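# Flip grey slotted bar and seat it on computer case

## Task

Flip the grey slotted bar upside down and lay it across the open computer case so that its tongue sits centred in the pocket of the far wall, its near end rests over the two pins, and its black clips face downward.

## Robot and tools

Robot: two arms, left_arm (carrying a left hand) and right_arm (carrying a right hand), each with a five-finger hand. Scene frame: origin at table-top height midway between the arms' nominal bases, +z up, +x out over the table, left_arm on the +y side (image sides may differ). Calibrated bases: left_arm at (-0.033, +0.274, 0) m, right_arm at (+0.018, -0.328, 0) m, both turned about 2 degrees around z. Fixed cameras and the table use the scene frame; each arm's poses, targets and wrist-camera poses use that arm's own base frame.

Hand point: a point fixed to the palm, 0.05 m in front of it and 0.15 m from the wrist flange along the fingers. Its +z runs along straight fingers, +y out of the palm, +x across the palm away from the thumb on the right hand (toward the thumb on the left hand). Straight fingers end 0.06-0.07 m beyond the point along +z, their centre lines 0.06 m behind it along -y. A wrist bracket on the little-finger side can strike objects. The arms track loosely: at rest the hand may sit 1-3 cm (occasionally 5 cm) off the command, usually low, without any contact. The controller limits each step's orientation change to 40 degrees from the measured orientation.

Row layout (shared by execute_actions and move): one list of 28 numbers covering both arms, each in [-1, 1]. Order: left_arm dx, dy, dz, rx, ry, rz; left hand thumb_turn, thumb_bend, index, middle, ring, little, force_limit, speed; then the same 14 for right_arm. Pose numbers are offsets, not poses: measured from that arm's Hand target at the start of the action or move, along its own base axes, with 1.0 = 0.6 m or 180 degrees; rx, ry, rz form one rotation vector, turning about the Hand target position. Every row in a list counts from that same start, not from the previous row; repeating an offset in a new call moves further. Six zeros re-request the current Hand target. Hand numbers are absolute targets: -1 open/straight, +1 closed/curled; thumb_turn +1 puts the thumb opposite the fingers. force_limit maps -1..+1 to about 0..10 N at the fingertip (0..15 N for the two thumb motors). speed rises from nearly 0 at -1 to full at +0.48 and above. There is no 'no change' value: to keep a hand as is, resend the last eight numbers sent to it (before any were sent, use hand_measured plus hand_force_limit and hand_speed). Motors start only on a target change of 0.002 or more. With the thumb turned in, a hand grips objects about 0.035-0.065 m thick, or a handle down to about 0.025 m. For a soft grip close at speed -0.94 or lower. To squeeze harder raise force_limit and send a more-closed target than hand_measured; to loosen send a more-open one.

Tools:
- execute_actions(actions, cameras): actions is a list of up to 15 actions; each action is a table of up to 15 rows of 28 numbers, one row per 1/30 s step, the last row held to fill 15 steps. Images appear only for an empty actions list or when cameras names them.
- move(target, speed, blend, blocking, cameras): target is one 28-number row or a list of up to 15 rows, all offsets from the same Hand targets. speed in m/s, 0.002 to 4.3, default 0.25 (turns up to twice that in rad/s), one value or one per target. blend in m rounds corners at intermediate targets; 0 stops at each. Paths are straight, do not avoid obstacles or the other arm, and last at most 10 s. Avoid paths passing near an arm's own base. blocking=false returns early while motion continues.
- wait(seconds 0-10, cameras): lets the scene run holding the last commands.
- stop(cameras): brakes a running move.
- zoom_image(camera, region [x0, y0, x1, y1] pixels, at most 504x504): enlarges part of the newest image of cam_high, cam_left_wrist or cam_right_wrist.
- show_instructions(): shows the reference images.
- finished_scene(scene=1): ends the scene irreversibly.
Cameras: cam_high (fixed, scene frame), cam_left_wrist, cam_right_wrist, all 504x504; "all" shows every one.

Results: per arm, end_effector_position (m) and end_effector_quat_wxyz in its base frame, the Hand target (last commanded pose after clipping, the base for the next offsets), joint positions, velocities (may be marked within noise or omitted), torques (arm weight included; numbers 3 and 4 wrap at ±28 N m), motor temperatures. Per hand: hand_measured, hand_stopped_by (moving, target, force, stalled, fault), hand_load_n (positive when pushed open; near 0 means a lost grip), hand_force_limit, hand_speed, all in motor order. execute_actions also lists some step positions. A move adds a 'move:' line giving the ending (done, off_target, moving, held, fault) and limits (paced = pose clipped, held = steps withheld). An arm not named in the ending is done, within 10 mm and 2 degrees. Neither done nor off_target indicates contact.

Cautions: slow down near contact, since speed and overshoot past the contact raise force. An arm that is stopped by something keeps pushing until commanded back past its hand point. Do not let the arms or hands touch each other, nor one hand close on the other's fingers. Do not drop the bar, release it while it moves, strike the case or table hard, or let anything fall or be left off the table. Avoid overloading fingers with twists or swung loads. Holding loads or straining toward unreachable poses heats motors; a MOTOR HOT line warns at 85 °C, and at 100 °C the arm goes limp for 30-60 s. Loose objects may occasionally be nudged by the scene. The bar must stay seated after the hands let go.

Each tool is called after ">>>" by a JSON object that holds its "op" and its "data".

Reference images:

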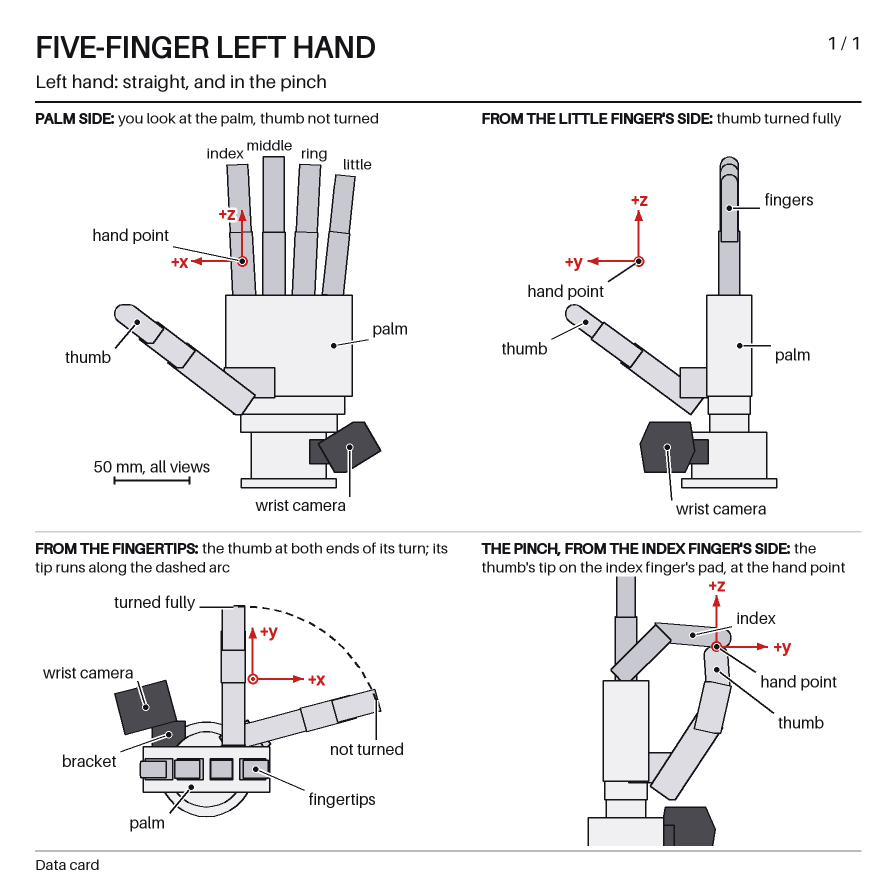

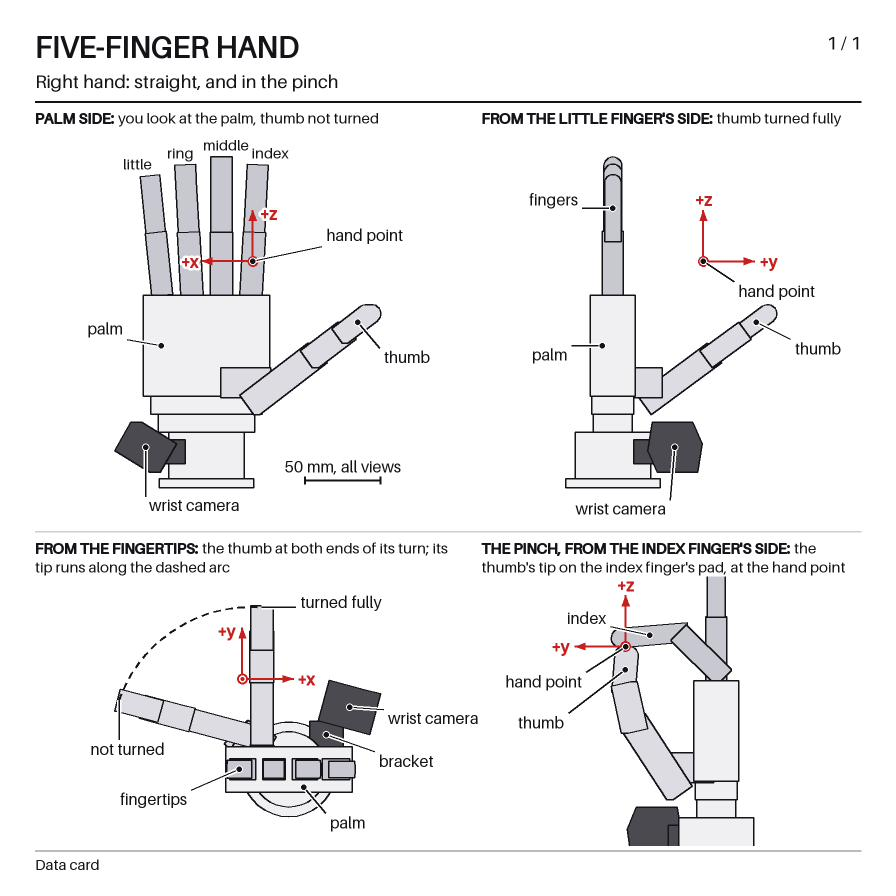

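## Session

>>> {"op": "execute_actions", "data": {"actions": []}}

Scene clock: 0.00 s.
left_arm: end_effector_position=(+0.0713, +0.3335, +0.1151) hand_measured=(-1.000, -1.000, -1.000, -1.000, -1.000, -1.000) hand_load_n=(+0.0, +0.0, +0.0, +0.0, +0.0, +0.0) hand_stopped_by=(target, target, target, target, target, target) hand_force_limit=0.00 hand_speed=-0.80 end_effector_quat_wxyz=(+0.100, +0.671, +0.727, -0.108) | right_arm: end_effector_position=(+0.4806, -0.2758, +0.2338) hand_measured=(-1.000, -1.000, -1.000, -1.000, -1.000, -1.000) hand_load_n=(+0.0, +0.0, +0.0, +0.0, +0.5, +0.0) hand_stopped_by=(target, target, target, target, target, target) hand_force_limit=0.00 hand_speed=-0.80 end_effector_quat_wxyz=(-0.004, +0.429, +0.903, -0.013)
Joint positions: left_arm=[1.534 1.388 1.031 -1.509 0.012 -1.686] | right_arm=[-0.599 1.664 1.67 -1.58 0.026 1.859]
Joint velocities: within noise
Joint torques (N m): no reading
Motor temperatures (°C): left_arm=[36 27 30 27 39 25] | right_arm=[35 40 32 28 33 26]
Heat: left arm: hottest wrist yaw 39 °C; right arm: hottest shoulder 40 °C.
Hand target: left_arm +0.0716, +0.3398, +0.1189; +0.096, +0.671, +0.728, -0.103 | right_arm +0.4854, -0.2791, +0.2427; +0.007, +0.430, +0.903, -0.014

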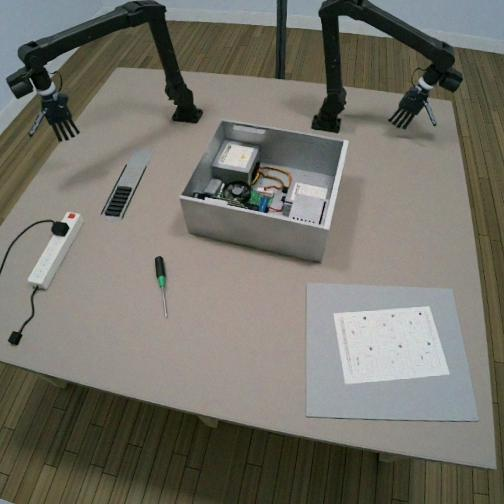

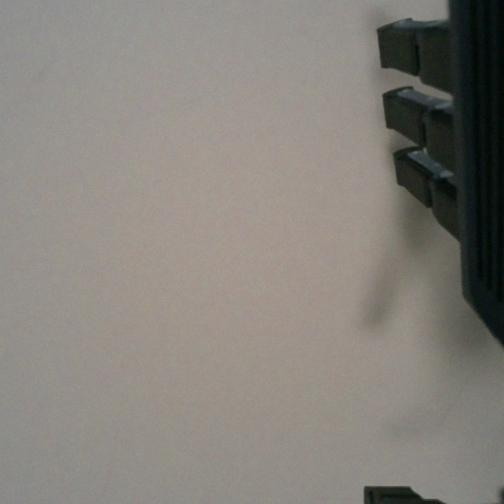

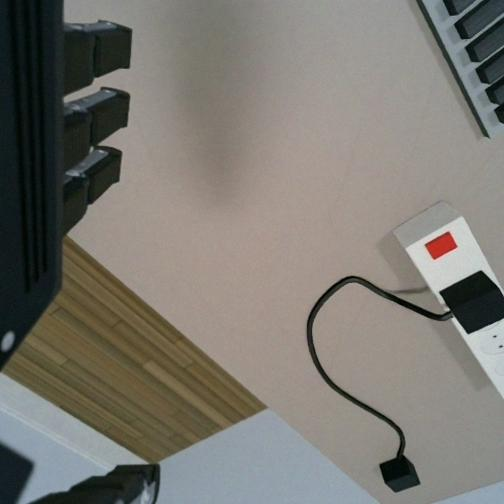

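>>> {"op": "zoom_image", "data": {"camera": "cam_high", "region": [80, 130, 200, 250]}}

>>> {"op": "zoom_image", "data": {"camera": "cam_high", "region": [170, 110, 360, 270]}}

Scaled by 4.200.

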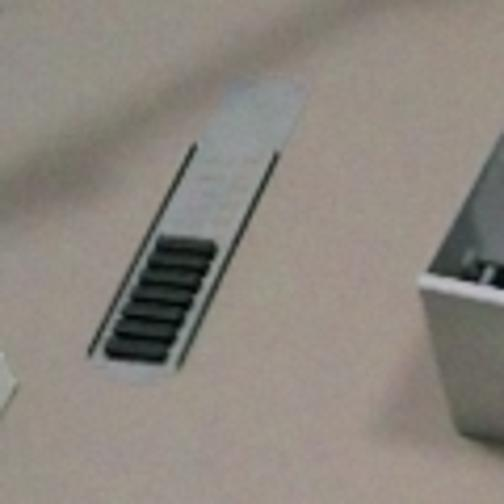

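Scaled by 2.653.

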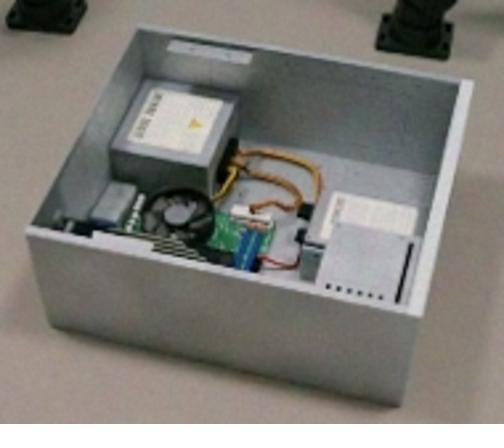

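>>> {"op": "zoom_image", "data": {"camera": "cam_high", "region": [175, 115, 275, 215]}}

>>> {"op": "zoom_image", "data": {"camera": "cam_high", "region": [175, 180, 265, 270]}}

>>> {"op": "zoom_image", "data": {"camera": "cam_high", "region": [260, 130, 360, 230]}}

Scaled by 5.040.

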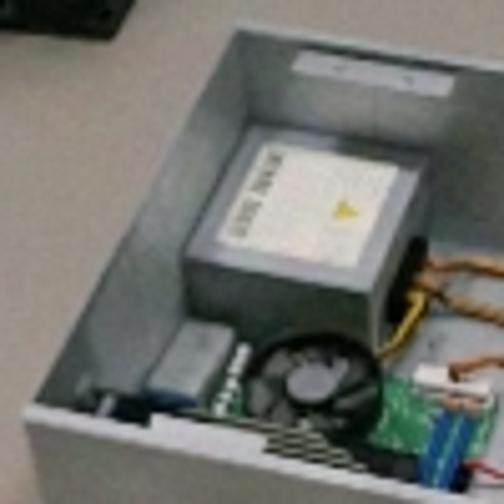

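Scaled by 5.600.

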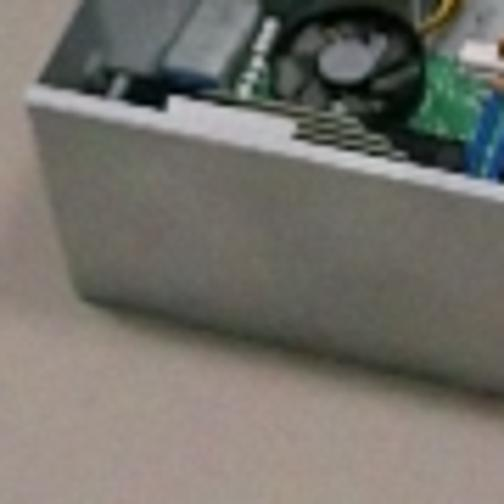

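Scaled by 5.040.

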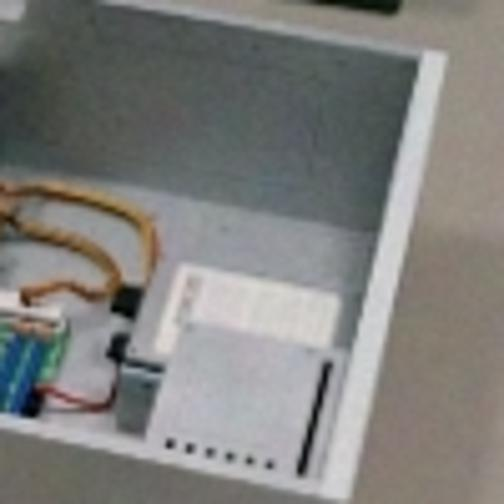

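>>> {"op": "move", "data": {"target": [0, 0, 0.42, 0, 0, 0, -1, -1, -1, -1, -1, -1, 0, -0.8, -0.2, 0.42, 0.2, 0, 0, 0, -1, -1, -1, -1, -1, -1, 0, -0.8], "cameras": ["all"]}}

Scene clock: 41.03 s.
left_arm: end_effector_position=(+0.0740, +0.3361, +0.3584) hand_measured=(-1.000, -1.000, -1.000, -1.000, -1.000, -1.000) hand_load_n=(+0.0, +0.0, +0.0, +0.0, -0.5, +0.0) hand_stopped_by=(target, target, target, target, target, target) hand_force_limit=0.00 hand_speed=-0.80 end_effector_quat_wxyz=(-0.039, +0.672, +0.733, +0.099) | right_arm: end_effector_position=(+0.3648, -0.0301, +0.3675) hand_measured=(-1.000, -1.000, -1.000, -1.000, -1.000, -1.000) hand_load_n=(+0.0, +0.0, +0.0, -0.5, +0.0, +0.0) hand_stopped_by=(target, target, target, target, target, target) hand_force_limit=0.00 hand_speed=-0.80 end_effector_quat_wxyz=(+0.100, +0.348, +0.931, +0.044)
Joint positions: left_arm=[1.563 1.03 1.347 -1.687 0.075 -1.672] | right_arm=[-0.216 1.046 1.374 -1.688 -0.059 2.076]
Joint torques (N m): left_arm=[0.09 -3.19 11.78 0.53 0.07 0.12] | right_arm=[0.44 -4.89 7.92 0.21 -0.08 0.03]
Heat: left arm: hottest wrist yaw 37 °C; right arm: hottest shoulder 42 °C.
Hand target: left_arm +0.0716, +0.3397, +0.3708; +0.097, +0.671, +0.727, -0.103 | right_arm +0.3654, -0.0270, +0.3628; +0.007, +0.429, +0.903, -0.014
Off the commanded pose: left_arm 0.013 m, 28 deg | right_arm 0.006 m, 16 deg.
joint sent to its limit (left arm) — joint 4 (wrist pitch), lower limit. The joint targets are off in orientation, not in position.
joint sent to its limit (right arm) — joint 4 (wrist pitch), lower limit; joint 6 (wrist roll), upper limit. The joint targets are off in orientation, not in position.
move: off_target (left_arm, right_arm)
camera_calibration:
cam_left_wrist: T_world_to_cam=[[-0.9721, 0.225415, -0.0648758, 0.0270829], [0.130741, 0.750322, 0.648016, -0.489243], [0.19475, 0.621455, -0.758859, 0.16484], [0, 0, 0, 1]] pos_world=[0.0581887, 0.258544, 0.443884]
cam_right_wrist: T_world_to_cam=[[0.411184, 0.902392, 0.128902, -0.176243], [0.635226, -0.385079, 0.669479, -0.490052], [0.65377, -0.193397, -0.731561, 0.14532], [0, 0, 0, 1]] pos_world=[0.288756, -0.00156351, 0.457109]

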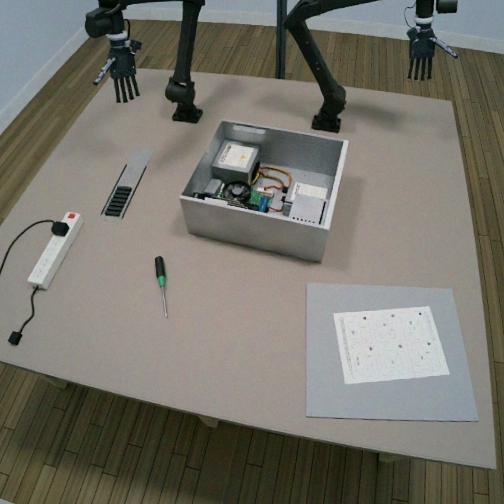

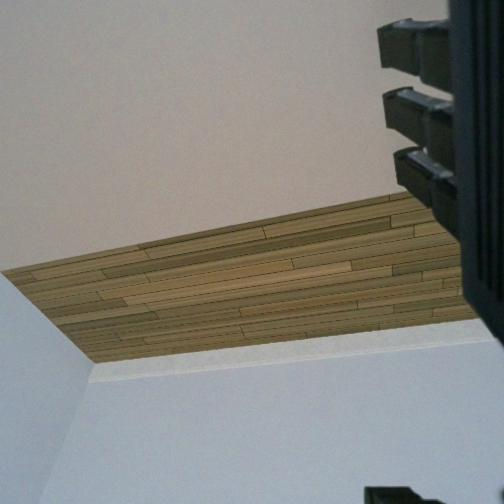

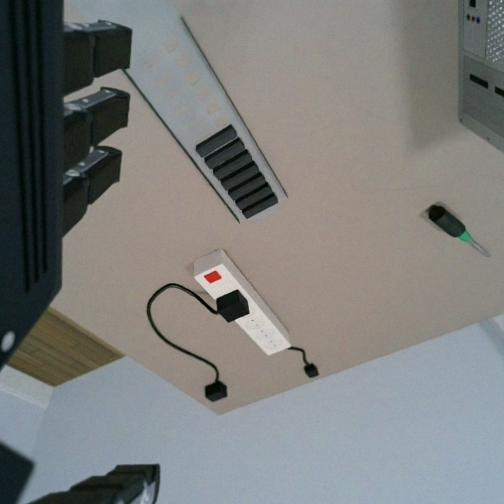

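>>> {"op": "move", "data": {"target": [0.4, -0.4, -0.1, 0, 0, 0, -1, -1, -1, -1, -1, -1, 0, -0.8, -0.15, -0.03, -0.18, 0, 0, 0, -1, -1, -1, -1, -1, -1, 0, -0.8], "cameras": ["all"]}}

Scene clock: 49.17 s.
left_arm: end_effector_position=(+0.3140, +0.1018, +0.3106) hand_measured=(-1.000, -1.000, -1.000, -1.000, -1.000, -1.000) hand_load_n=(+0.0, +0.0, +0.0, +0.0, +0.0, +0.0) hand_stopped_by=(target, target, target, target, target, target) hand_force_limit=0.00 hand_speed=-0.80 end_effector_quat_wxyz=(+0.225, +0.805, +0.548, +0.037) | right_arm: end_effector_position=(+0.2791, -0.0412, +0.2533) hand_measured=(-1.000, -1.000, -1.000, -1.000, -1.000, -1.000) hand_load_n=(+0.0, +0.0, +0.0, +0.0, +0.0, +0.0) hand_stopped_by=(target, target, target, target, target, target) hand_force_limit=0.00 hand_speed=-0.80 end_effector_quat_wxyz=(+0.006, +0.387, +0.922, +0.009)
Joint positions: left_arm=[0.684 0.974 1.127 -1.687 0.458 -2.09] | right_arm=[-0.29 0.903 1.035 -1.688 -0.016 2.076]
Joint torques (N m): left_arm=[-0.38 -3.49 8.69 0.24 0.48 -0.07] | right_arm=[-1.61 -4.72 8.12 0.08 0.1 0.12]
Heat: left arm: hottest wrist yaw 37 °C; right arm: hottest shoulder 42 °C.
Hand target: left_arm +0.3116, +0.0997, +0.3108; +0.097, +0.671, +0.727, -0.103 | right_arm +0.2753, -0.0451, +0.2547; +0.007, +0.430, +0.903, -0.014
Off the commanded pose: left_arm 0.003 m, 34 deg | right_arm 0.006 m, 6 deg.
joint sent to its limit (left arm) — joint 4 (wrist pitch), lower limit; joint 6 (wrist roll), lower limit. The joint targets are off in orientation, not in position.
joint sent to its limit (right arm) — joint 4 (wrist pitch), lower limit; joint 6 (wrist roll), upper limit. The joint targets are off in orientation, not in position.
move: off_target (left_arm, right_arm)
camera_calibration:
cam_left_wrist: T_world_to_cam=[[-0.696514, 0.542065, -0.470142, 0.317047], [0.404862, 0.83784, 0.366213, -0.321272], [0.592415, 0.0647302, -0.803028, 0.172907], [0, 0, 0, 1]] pos_world=[0.248466, 0.0861222, 0.405561]
cam_right_wrist: T_world_to_cam=[[0.499388, 0.86526, 0.0440156, -0.12084], [0.723315, -0.444351, 0.528552, -0.354907], [0.476893, -0.232115, -0.847759, 0.192866], [0, 0, 0, 1]] pos_world=[0.225079, -0.00837823, 0.356409]

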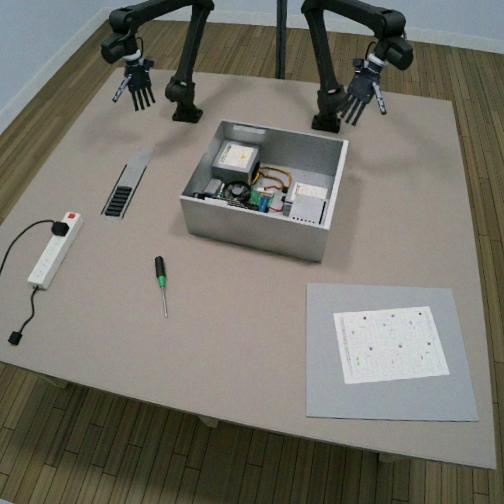

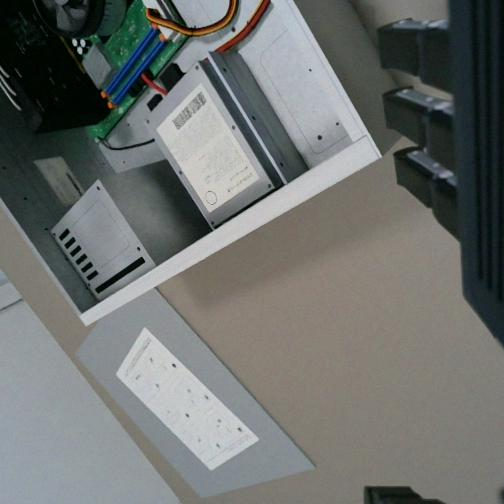

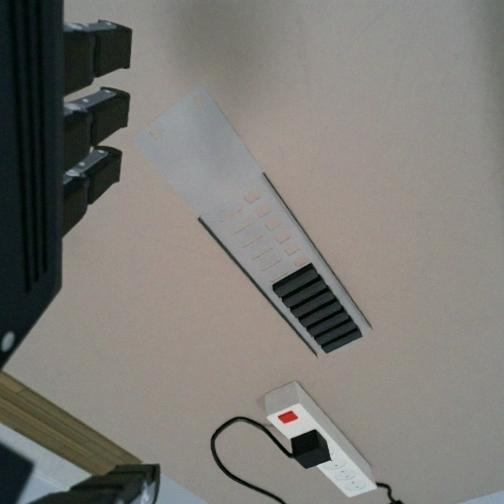

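>>> {"op": "zoom_image", "data": {"camera": "cam_right_wrist", "region": [130, 70, 390, 370]}}

>>> {"op": "zoom_image", "data": {"camera": "cam_right_wrist", "region": [130, 80, 230, 180]}}

>>> {"op": "zoom_image", "data": {"camera": "cam_right_wrist", "region": [260, 250, 390, 380]}}

Scaled by 1.680.

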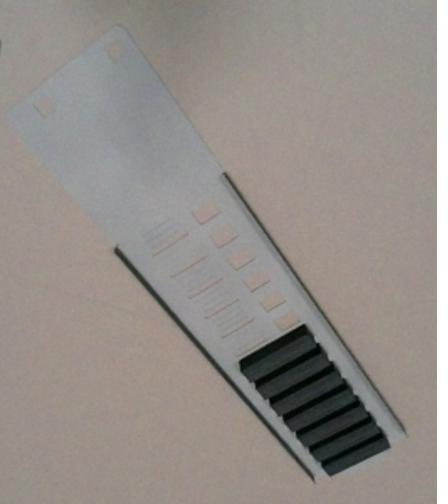

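Scaled by 5.040.

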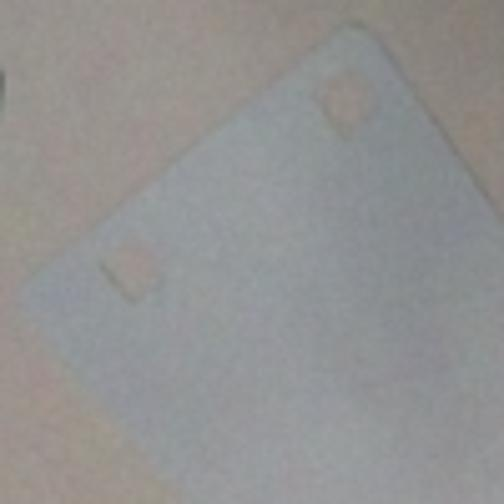

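Scaled by 3.877.

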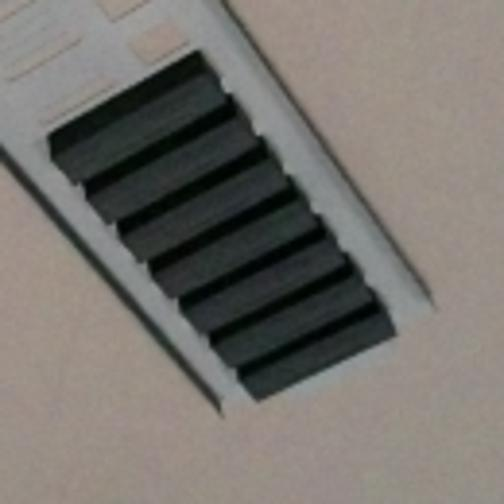

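>>> {"op": "move", "data": {"target": [0.05, -0.45, 0.08, 0, 0, 0, -1, -1, -1, -1, -1, -1, 0, -0.8, 0.2, -0.1, -0.1, 0, 0, 0, -1, -1, -1, -1, -1, -1, 0, -0.8], "cameras": ["all"]}}

Scene clock: 59.57 s.
left_arm: end_effector_position=(+0.3358, -0.1706, +0.3424) hand_measured=(-1.000, -1.000, -1.000, -1.000, -1.000, -1.000) hand_load_n=(+0.0, +0.0, +0.0, +0.0, +0.0, +0.0) hand_stopped_by=(target, target, target, target, target, target) hand_force_limit=0.00 hand_speed=-0.80 end_effector_quat_wxyz=(+0.407, +0.867, +0.252, -0.140) | right_arm: end_effector_position=(+0.3789, -0.0919, +0.1773) hand_measured=(-1.000, -1.000, -1.000, -1.000, -1.000, -1.000) hand_load_n=(+0.0, +0.0, +0.0, +0.0, +0.0, +0.0) hand_stopped_by=(target, target, target, target, target, target) hand_force_limit=0.00 hand_speed=-0.80 end_effector_quat_wxyz=(-0.017, +0.404, +0.915, -0.008)
Joint positions: left_arm=[0.011 1.094 1.135 -1.687 0.887 -2.091] | right_arm=[-0.327 1.245 1.079 -1.44 0.014 2.076]
Joint torques (N m): left_arm=[-0.56 -4.89 12.37 0.06 0.8 -0.06] | right_arm=[-2.14 -7.65 12.12 0.53 0.12 0.07]
Heat: left arm: hottest wrist yaw 37 °C; right arm: hottest shoulder 41 °C.
Hand target: left_arm +0.3416, -0.1703, +0.3587; +0.241, +0.791, +0.548, -0.125 | right_arm +0.3954, -0.1049, +0.1947; +0.006, +0.429, +0.903, -0.014
Off the commanded pose: left_arm 0.017 m, 70 deg; orientation clipped | right_arm 0.027 m, 4 deg.
joint sent to its limit (left arm) — joint 4 (wrist pitch), lower limit; joint 6 (wrist roll), lower limit. The joint targets are off in orientation, not in position.
joint sent to its limit (right arm) — joint 6 (wrist roll), upper limit. The joint targets still meet the commanded pose.
move: off_target (left_arm, right_arm); limits=paced
camera_calibration:
cam_left_wrist: T_world_to_cam=[[-0.27872, 0.586871, -0.760196, 0.461539], [0.858454, 0.507115, 0.0767471, -0.223126], [0.430547, -0.631202, -0.645145, 0.0847689], [0, 0, 0, 1]] pos_world=[0.283686, -0.104207, 0.422672]
cam_right_wrist: T_world_to_cam=[[0.531794, 0.846866, 0.00367029, -0.130255], [0.735398, -0.463938, 0.493915, -0.409567], [0.419982, -0.259962, -0.869503, 0.0919736], [0, 0, 0, 1]] pos_world=[0.331837, -0.0557957, 0.282741]

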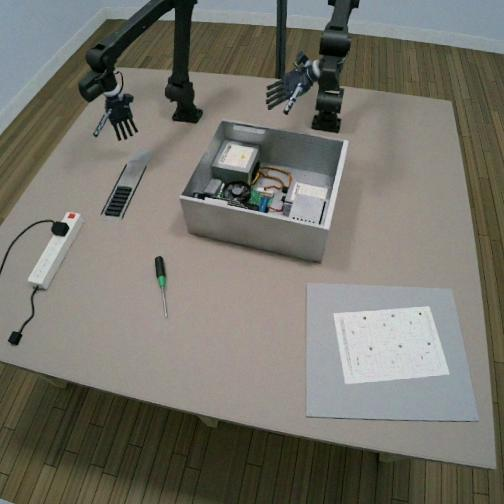

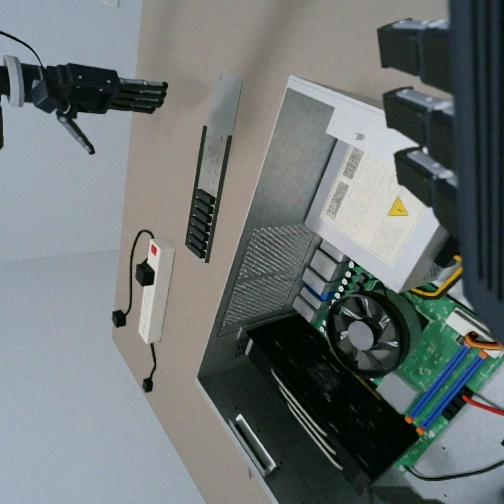

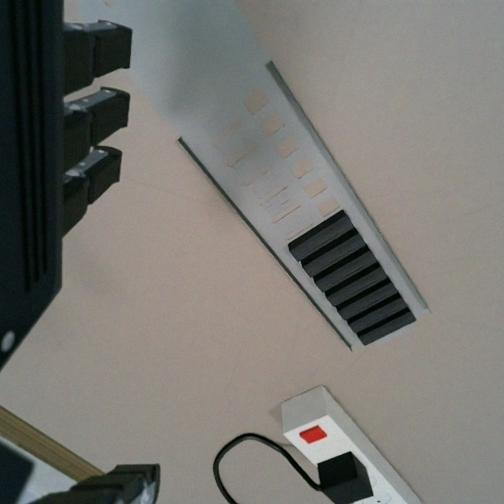

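>>> {"op": "zoom_image", "data": {"camera": "cam_left_wrist", "region": [190, 370, 340, 504]}}

>>> {"op": "zoom_image", "data": {"camera": "cam_left_wrist", "region": [170, 60, 270, 280]}}

>>> {"op": "zoom_image", "data": {"camera": "cam_left_wrist", "region": [280, 60, 400, 160]}}

>>> {"op": "zoom_image", "data": {"camera": "cam_right_wrist", "region": [280, 200, 440, 360]}}

Scaled by 3.360.

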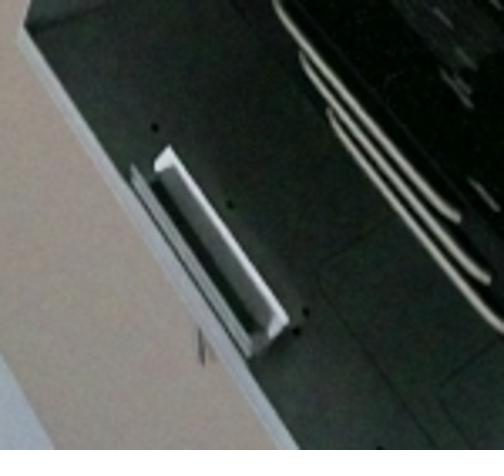

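Scaled by 2.291.

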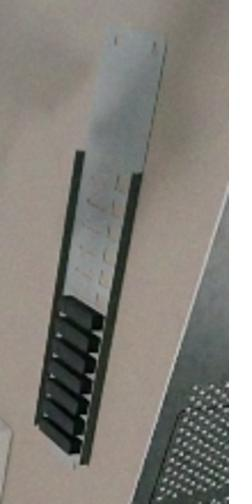

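Scaled by 4.200.

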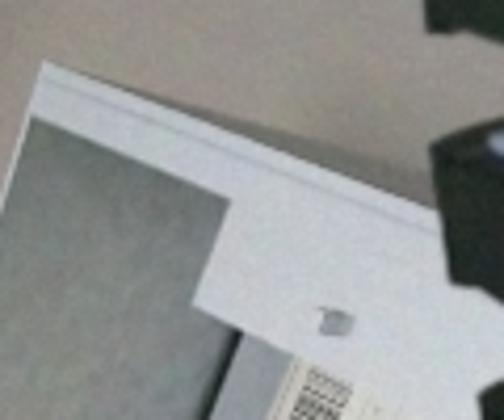

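Scaled by 3.150.

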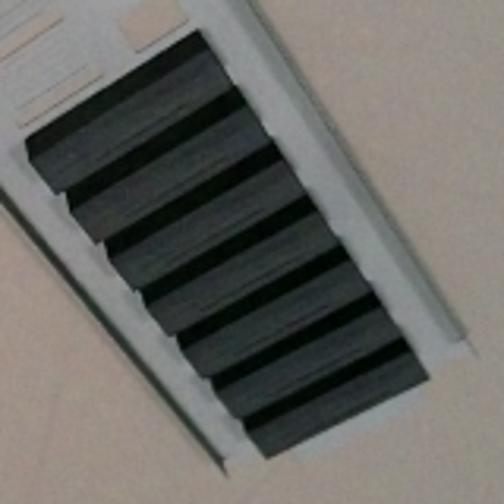

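>>> {"op": "move", "data": {"target": [0.364, -0.133, -0.04, 0.165, -0.086, -0.375, -1, -1, -1, -1, -1, -1, 0, -0.8, 0.092, -0.208, 0.01, 0.077, -0.192, 0.763, -1, -1, -1, -1, -1, -1, 0, -0.8], "cameras": ["all"], "speed": 0.4}}

Scene clock: 122.23 s.
left_arm: end_effector_position=(+0.5541, -0.2435, +0.3249) hand_measured=(-1.000, -1.000, -1.000, -1.000, -1.000, -1.000) hand_load_n=(+0.0, +0.0, +0.0, +0.5, +0.0, +0.0) hand_stopped_by=(target, target, target, target, target, target) hand_force_limit=0.00 hand_speed=-0.80 end_effector_quat_wxyz=(+0.028, +0.998, +0.014, +0.056) | right_arm: end_effector_position=(+0.4388, -0.2290, +0.1992) hand_measured=(-1.000, -1.000, -1.000, -1.000, -1.000, -1.000) hand_load_n=(+0.0, +0.0, +0.0, +0.0, +0.0, +0.0) hand_stopped_by=(target, target, target, target, target, target) hand_force_limit=0.00 hand_speed=-0.80 end_effector_quat_wxyz=(-0.197, +0.663, -0.712, -0.121)
Joint positions: left_arm=[-0.333 1.732 1.972 -1.687 0.015 -1.932] | right_arm=[-0.631 1.931 1.868 -1.685 -0.435 -0.599]
Joint torques (N m): left_arm=[-1.14 -14.8 12.9 0.39 -0.11 0.17] | right_arm=[0.85 -17.32 11.36 -0.35 -0.22 -0.15]
Motor temperatures (°C): left_arm=[35 27 35 26 35 23] | right_arm=[33 39 40 27 29 25]
Heat: left arm: hottest waist 35 °C; right arm: hottest elbow 40 °C.
Hand target: left_arm +0.5600, -0.2500, +0.3349; +0.000, +1.000, +0.000, +0.001 | right_arm +0.4506, -0.2298, +0.2007; -0.183, +0.682, -0.684, -0.183
Off the commanded pose: left_arm 0.013 m, 7 deg | right_arm 0.012 m, 8 deg.
joint sent to its limit (left arm) — joint 4 (wrist pitch), lower limit. The joint targets are off in orientation, not in position.
joint sent to its limit (right arm) — joint 4 (wrist pitch), lower limit. The joint targets are off in orientation, not in position.
move: off_target (left_arm, right_arm)
camera_calibration:
cam_left_wrist: T_world_to_cam=[[0.277456, 0.959106, -0.0559849, 0.105496], [0.792205, -0.195428, 0.578116, -0.669557], [0.543534, -0.204753, -0.814031, 0.0295369], [0, 0, 0, 1]] pos_world=[0.485102, -0.225984, 0.417032]
cam_right_wrist: T_world_to_cam=[[-0.969662, -0.163494, -0.181728, 0.418255], [-0.241855, 0.53366, 0.810378, 0.0662203], [-0.0355109, 0.829745, -0.557012, 0.437366], [0, 0, 0, 1]] pos_world=[0.437114, -0.329859, 0.265963]

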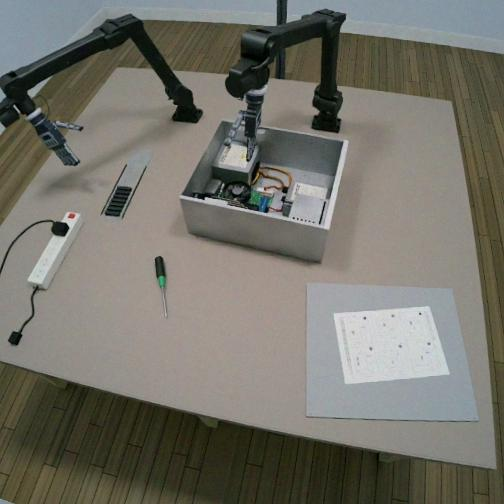

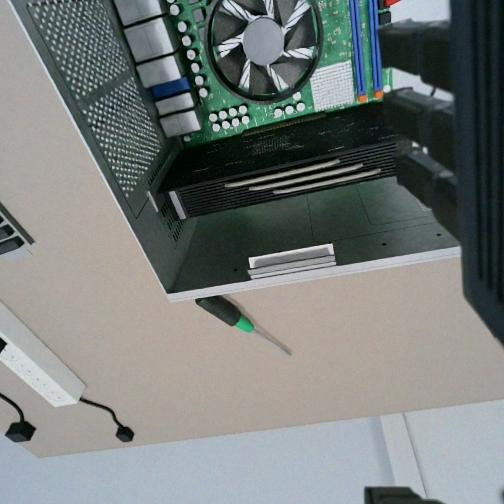

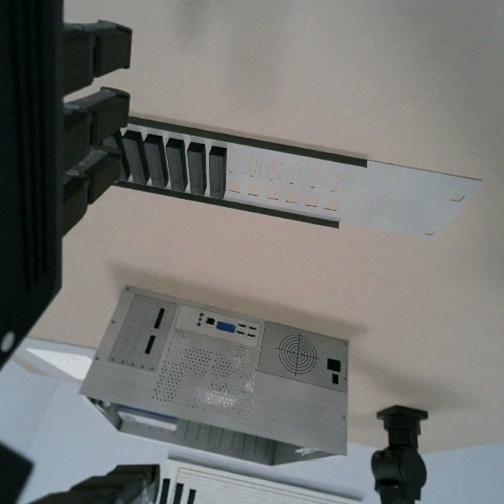

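>>> {"op": "zoom_image", "data": {"camera": "cam_right_wrist", "region": [100, 100, 240, 230]}}

>>> {"op": "zoom_image", "data": {"camera": "cam_right_wrist", "region": [220, 130, 490, 260]}}

>>> {"op": "zoom_image", "data": {"camera": "cam_left_wrist", "region": [230, 220, 350, 300]}}

Scaled by 3.600.

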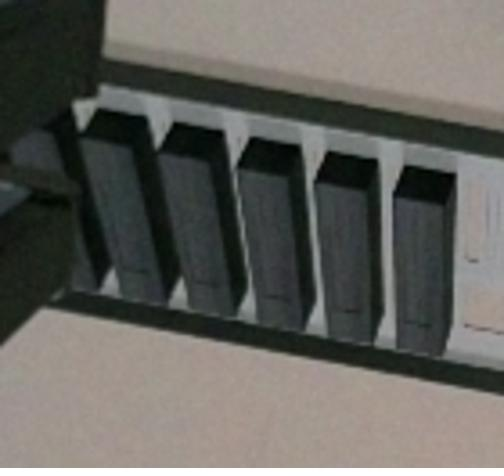

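Scaled by 1.867.

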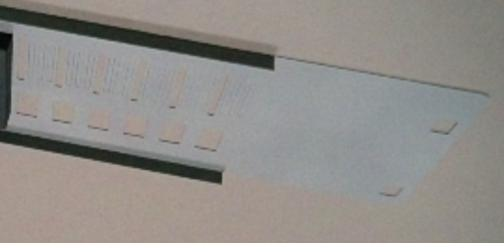

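Scaled by 4.200.

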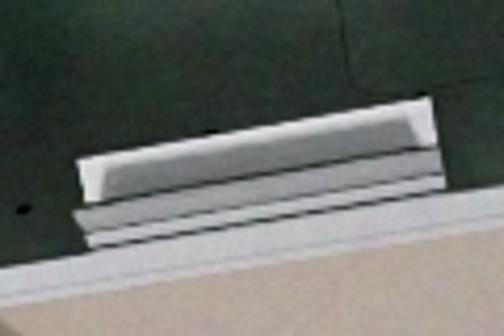

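>>> {"op": "move", "data": {"target": [-0.083, -0.008, -0.125, 0, -0.167, 0, -1, -1, -1, -1, -1, -1, 0, -0.8, 0.3, 0.0, -0.04, 0, 0, 0, -1, -1, -1, -1, -1, -1, 0, -0.8], "cameras": ["all"], "speed": 0.3}}

Scene clock: 137.60 s.
left_arm: end_effector_position=(+0.5080, -0.2525, +0.2568) hand_measured=(-1.000, -1.000, -1.000, -1.000, -1.000, -1.000) hand_load_n=(+0.0, +0.0, +0.0, +0.0, +0.0, -0.5) hand_stopped_by=(target, target, target, target, target, target) hand_force_limit=0.00 hand_speed=-0.80 end_effector_quat_wxyz=(-0.004, +0.967, -0.006, +0.253) | right_arm: end_effector_position=(+0.6207, -0.2282, +0.1727) hand_measured=(-1.000, -1.000, -1.000, -1.000, -1.000, -1.000) hand_load_n=(+0.0, +0.0, +0.0, +0.0, +0.0, +0.0) hand_stopped_by=(target, target, target, target, target, target) hand_force_limit=0.00 hand_speed=-0.80 end_effector_quat_wxyz=(-0.238, +0.658, -0.712, -0.059)
Joint positions: left_arm=[-0.462 1.386 1.288 -1.01 -0.225 -1.968] | right_arm=[-0.497 2.34 2.506 -1.691 -0.493 -0.406]
Joint torques (N m): left_arm=[-0.97 -11.28 9.47 1.8 -0.32 -0.08] | right_arm=[0.21 -23.36 12.12 0.31 -0.49 0.02]
Heat: left arm: hottest waist 35 °C; right arm: hottest shoulder 41 °C.
Hand target: left_arm +0.5101, -0.2549, +0.2599; +0.000, +0.966, +0.000, +0.260 | right_arm +0.6306, -0.2297, +0.1768; -0.183, +0.682, -0.684, -0.183
Off the commanded pose: left_arm 0.004 m, 1 deg | right_arm 0.011 m, 16 deg.
joint sent to its limit (right arm) — joint 4 (wrist pitch), lower limit. The joint targets are off in orientation, not in position.
move: off_target (right_arm)
camera_calibration:
cam_left_wrist: T_world_to_cam=[[0.285351, 0.949996, 0.126819, 0.0698393], [0.502355, -0.260939, 0.824348, -0.527939], [0.816219, -0.17152, -0.551694, -0.200195], [0, 0, 0, 1]] pos_world=[0.408687, -0.238444, 0.315903]
cam_right_wrist: T_world_to_cam=[[-0.941706, -0.131039, -0.309867, 0.60214], [-0.327115, 0.571925, 0.752262, 0.202945], [0.0786449, 0.809772, -0.58145, 0.357218], [0, 0, 0, 1]] pos_world=[0.605332, -0.326431, 0.24162]

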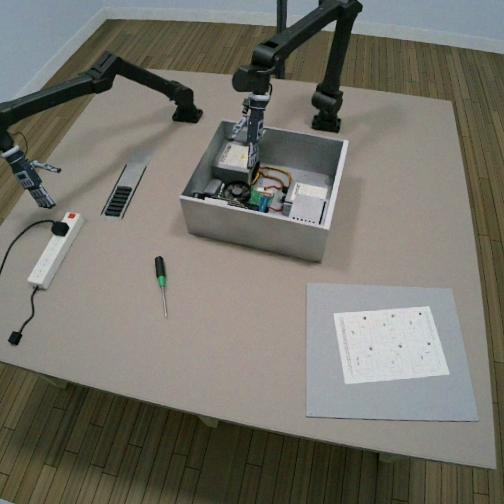

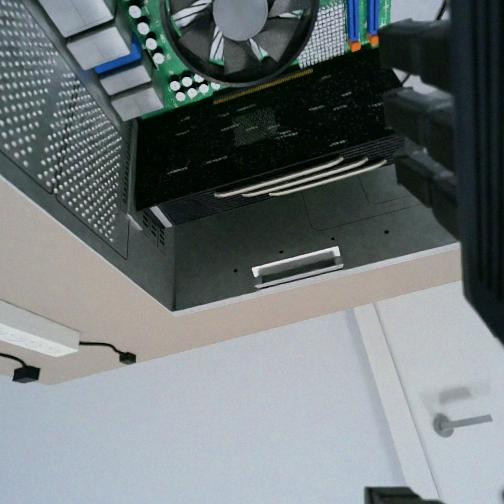

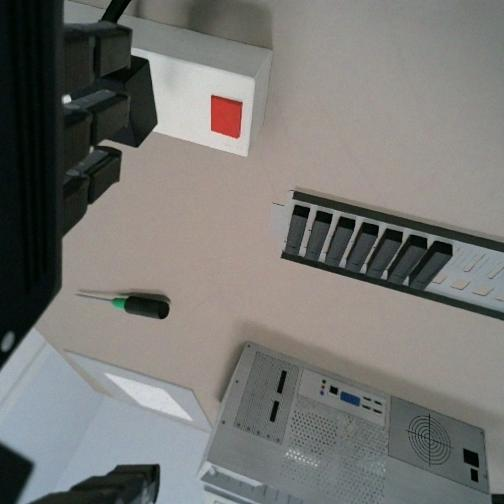

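>>> {"op": "zoom_image", "data": {"camera": "cam_right_wrist", "region": [250, 170, 400, 300]}}

>>> {"op": "zoom_image", "data": {"camera": "cam_right_wrist", "region": [260, 180, 340, 260]}}

>>> {"op": "zoom_image", "data": {"camera": "cam_left_wrist", "region": [240, 230, 360, 310]}}

Scaled by 3.360.

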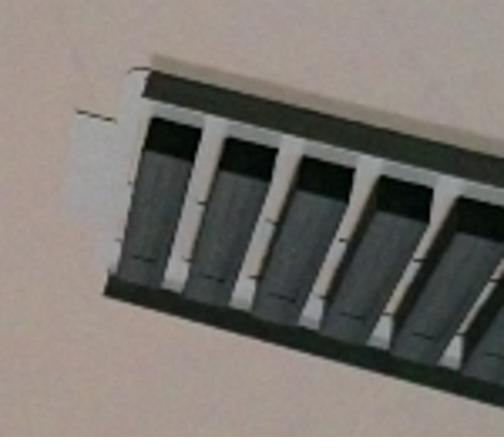

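Scaled by 6.300.

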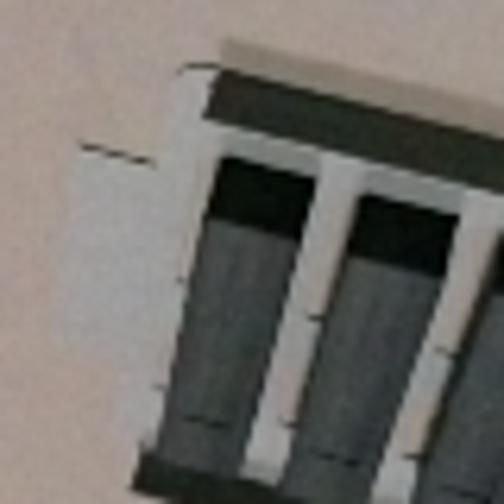

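Scaled by 4.200.

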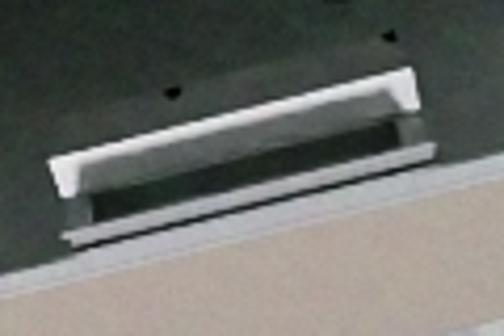

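>>> {"op": "move", "data": {"target": [[-0.05, 0.05, 0.15, 0, 0, 0, -1, -1, -1, -1, -1, -1, 0, -0.8, 0.0, 0.05, 0.15, -0.05, -0.02, -0.08, -1, -1, -1, -1, -1, -1, 0, -0.8], [-0.183, 0.258, 0.2, 0, 0, 0, -1, -1, -1, -1, -1, -1, 0, -0.8, -0.134, 0.258, 0.08, -0.340, -0.109, -0.504, 1, -1, -0.6, -0.6, -0.6, -0.6, 0, 0]], "blend": [0.05, 0], "cameras": ["all"], "speed": 0.3}}

Scene clock: 487.47 s.
left_arm: end_effector_position=(+0.4044, -0.1029, +0.3846) hand_measured=(-1.000, -1.000, -1.000, -1.000, -1.000, -1.000) hand_load_n=(+0.0, +0.0, +0.0, +0.0, +0.0, +0.0) hand_stopped_by=(target, target, target, target, target, target) hand_force_limit=0.00 hand_speed=-0.80 end_effector_quat_wxyz=(+0.003, +0.964, +0.003, +0.267) | right_arm: end_effector_position=(+0.5412, -0.0791, +0.2225) hand_measured=(+1.000, -1.000, -0.600, -0.600, -0.600, -0.600) hand_load_n=(+0.0, +0.0, -0.5, +0.0, +0.0, +0.0) hand_stopped_by=(target, target, target, target, target, target) hand_force_limit=0.00 hand_speed=0.00 end_effector_quat_wxyz=(+0.011, -0.038, +0.902, -0.429)
Joint positions: left_arm=[-0.149 1.009 1.304 -1.329 -0.073 -1.707] | right_arm=[0.062 1.661 1.569 -1.47 0.887 1.545]
Joint torques (N m): left_arm=[-0.03 -4.78 8.77 0.95 -0.02 0.13] | right_arm=[0.21 -13.8 10.47 -0.06 0.76 0.08]
Motor temperatures (°C): left_arm=[33 28 34 25 28 22] | right_arm=[30 45 41 26 25 23]
Heat: left arm: hottest elbow 34 °C; right arm: hottest shoulder 45 °C.
Hand target: left_arm +0.4003, -0.1000, +0.3799; +0.000, +0.966, +0.000, +0.260 | right_arm +0.5502, -0.0750, +0.2247; +0.016, -0.035, +0.902, -0.430
Off the commanded pose: left_arm 0.007 m, 1 deg | right_arm 0.010 m, 1 deg.
move: done
camera_calibration:
cam_left_wrist: T_world_to_cam=[[0.268779, 0.956046, 0.117194, -0.0478955], [0.48079, -0.238596, 0.843749, -0.538593], [0.834625, -0.170436, -0.523787, -0.0375106], [0, 0, 0, 1]] pos_world=[0.303131, -0.089109, 0.440403]
cam_right_wrist: T_world_to_cam=[[-0.325835, 0.603969, -0.727361, 0.379968], [0.782851, 0.603708, 0.1506, -0.410137], [0.530071, -0.520345, -0.669527, -0.0582315], [0, 0, 0, 1]] pos_world=[0.47575, -0.0121863, 0.299153]

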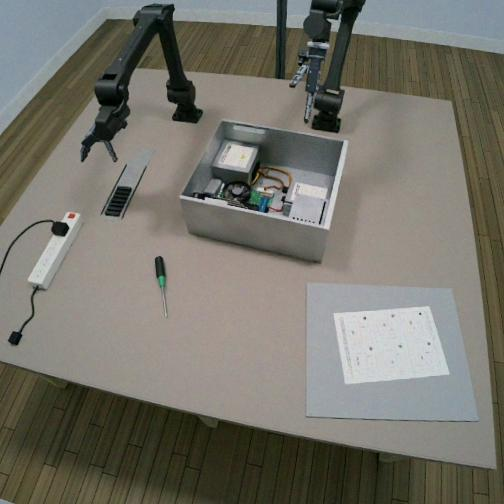

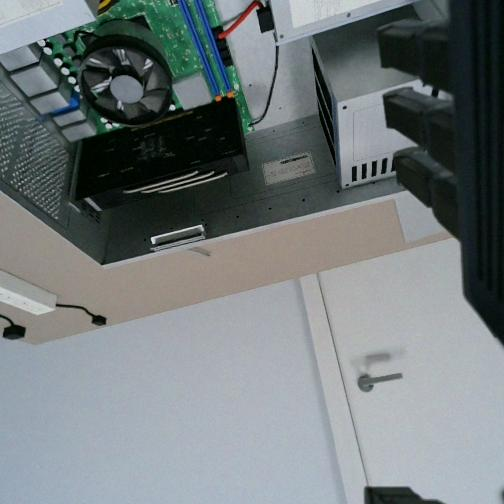

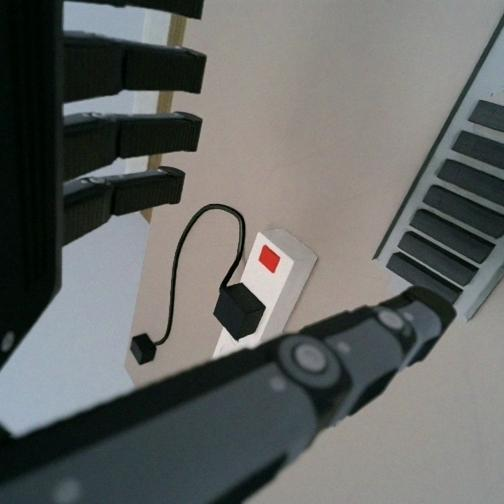

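>>> {"op": "zoom_image", "data": {"camera": "cam_right_wrist", "region": [364, 84, 504, 334]}}

Scaled by 2.016.

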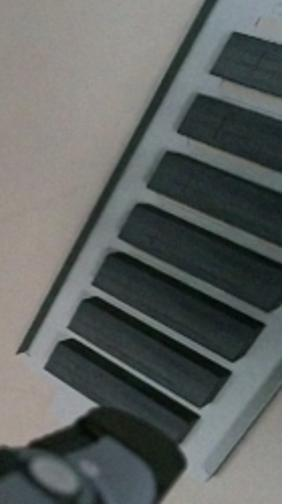

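>>> {"op": "move", "data": {"target": [0, 0, 0, 0, 0, 0, -1, -1, -1, -1, -1, -1, 0, -0.8, 0.0, 0.016, -0.208, 0, 0, 0, 1, -1, -0.75, -0.75, -0.75, -0.75, 0, 0], "cameras": ["cam_high", "cam_right_wrist"], "speed": 0.2}}

Scene clock: 498.80 s.
left_arm: end_effector_position=(+0.4044, -0.1029, +0.3846) hand_measured=(-1.000, -1.000, -1.000, -1.000, -1.000, -1.000) hand_load_n=(+0.0, +0.0, +0.0, +0.0, +0.0, +0.0) hand_stopped_by=(target, target, target, target, target, target) hand_force_limit=0.00 hand_speed=-0.80 end_effector_quat_wxyz=(+0.003, +0.964, +0.003, +0.267) | right_arm: end_effector_position=(+0.5457, -0.0732, +0.1029) hand_measured=(+1.000, -1.000, -0.750, -0.750, -0.750, -0.750) hand_load_n=(+0.5, +0.0, +0.0, +0.0, +0.0, +0.0) hand_stopped_by=(target, target, target, target, target, target) hand_force_limit=0.00 hand_speed=0.00 end_effector_quat_wxyz=(+0.009, -0.036, +0.902, -0.430)
Joint positions: left_arm=[-0.149 1.009 1.304 -1.329 -0.073 -1.707] | right_arm=[0.074 1.755 1.369 -1.201 0.888 1.574]
Joint torques (N m): left_arm=[0.09 -4.72 8.87 0.98 -0.03 0.15] | right_arm=[0.79 -15.5 7.83 0.51 0.71 0.08]
Heat: left arm: hottest waist 33 °C; right arm: hottest shoulder 44 °C.
Hand target: left_arm +0.4003, -0.1000, +0.3799; +0.000, +0.966, +0.000, +0.260 | right_arm +0.5502, -0.0653, +0.1000; +0.016, -0.035, +0.902, -0.430
Off the commanded pose: left_arm 0.007 m, 1 deg | right_arm 0.009 m, 1 deg.
move: done
camera_calibration:
cam_right_wrist: T_world_to_cam=[[-0.323245, 0.605103, -0.727574, 0.289509], [0.787013, 0.598829, 0.148377, -0.401698], [0.525475, -0.524648, -0.669792, -0.135399], [0, 0, 0, 1]] pos_world=[0.480872, -0.00567151, 0.179552]
Images, in order (width x height): cam_high 504x504, cam_right_wrist 504x504.

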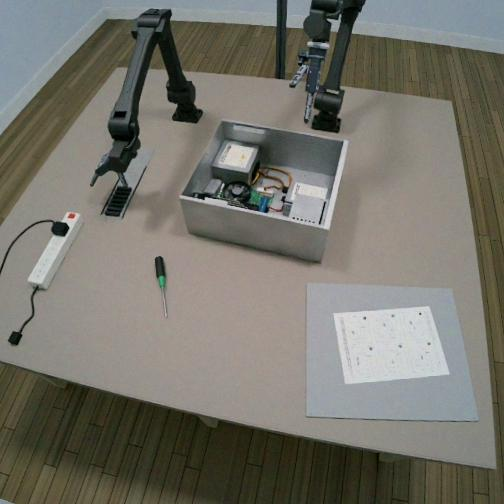

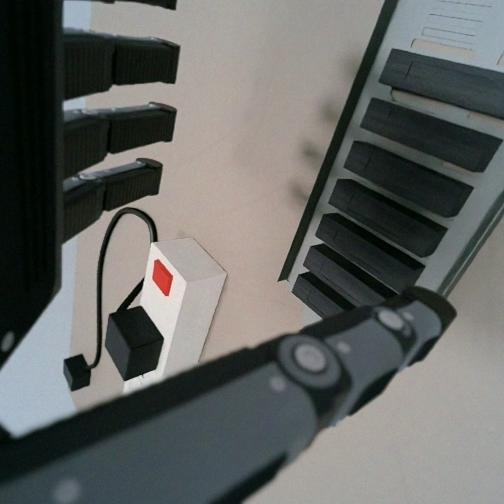

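>>> {"op": "zoom_image", "data": {"camera": "cam_right_wrist", "region": [254, 80, 504, 330]}}

Scaled by 2.016.

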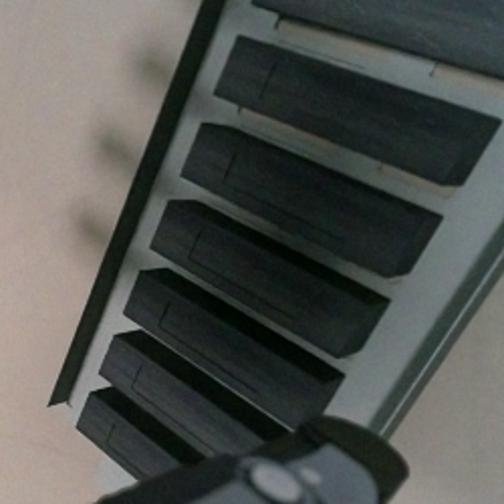

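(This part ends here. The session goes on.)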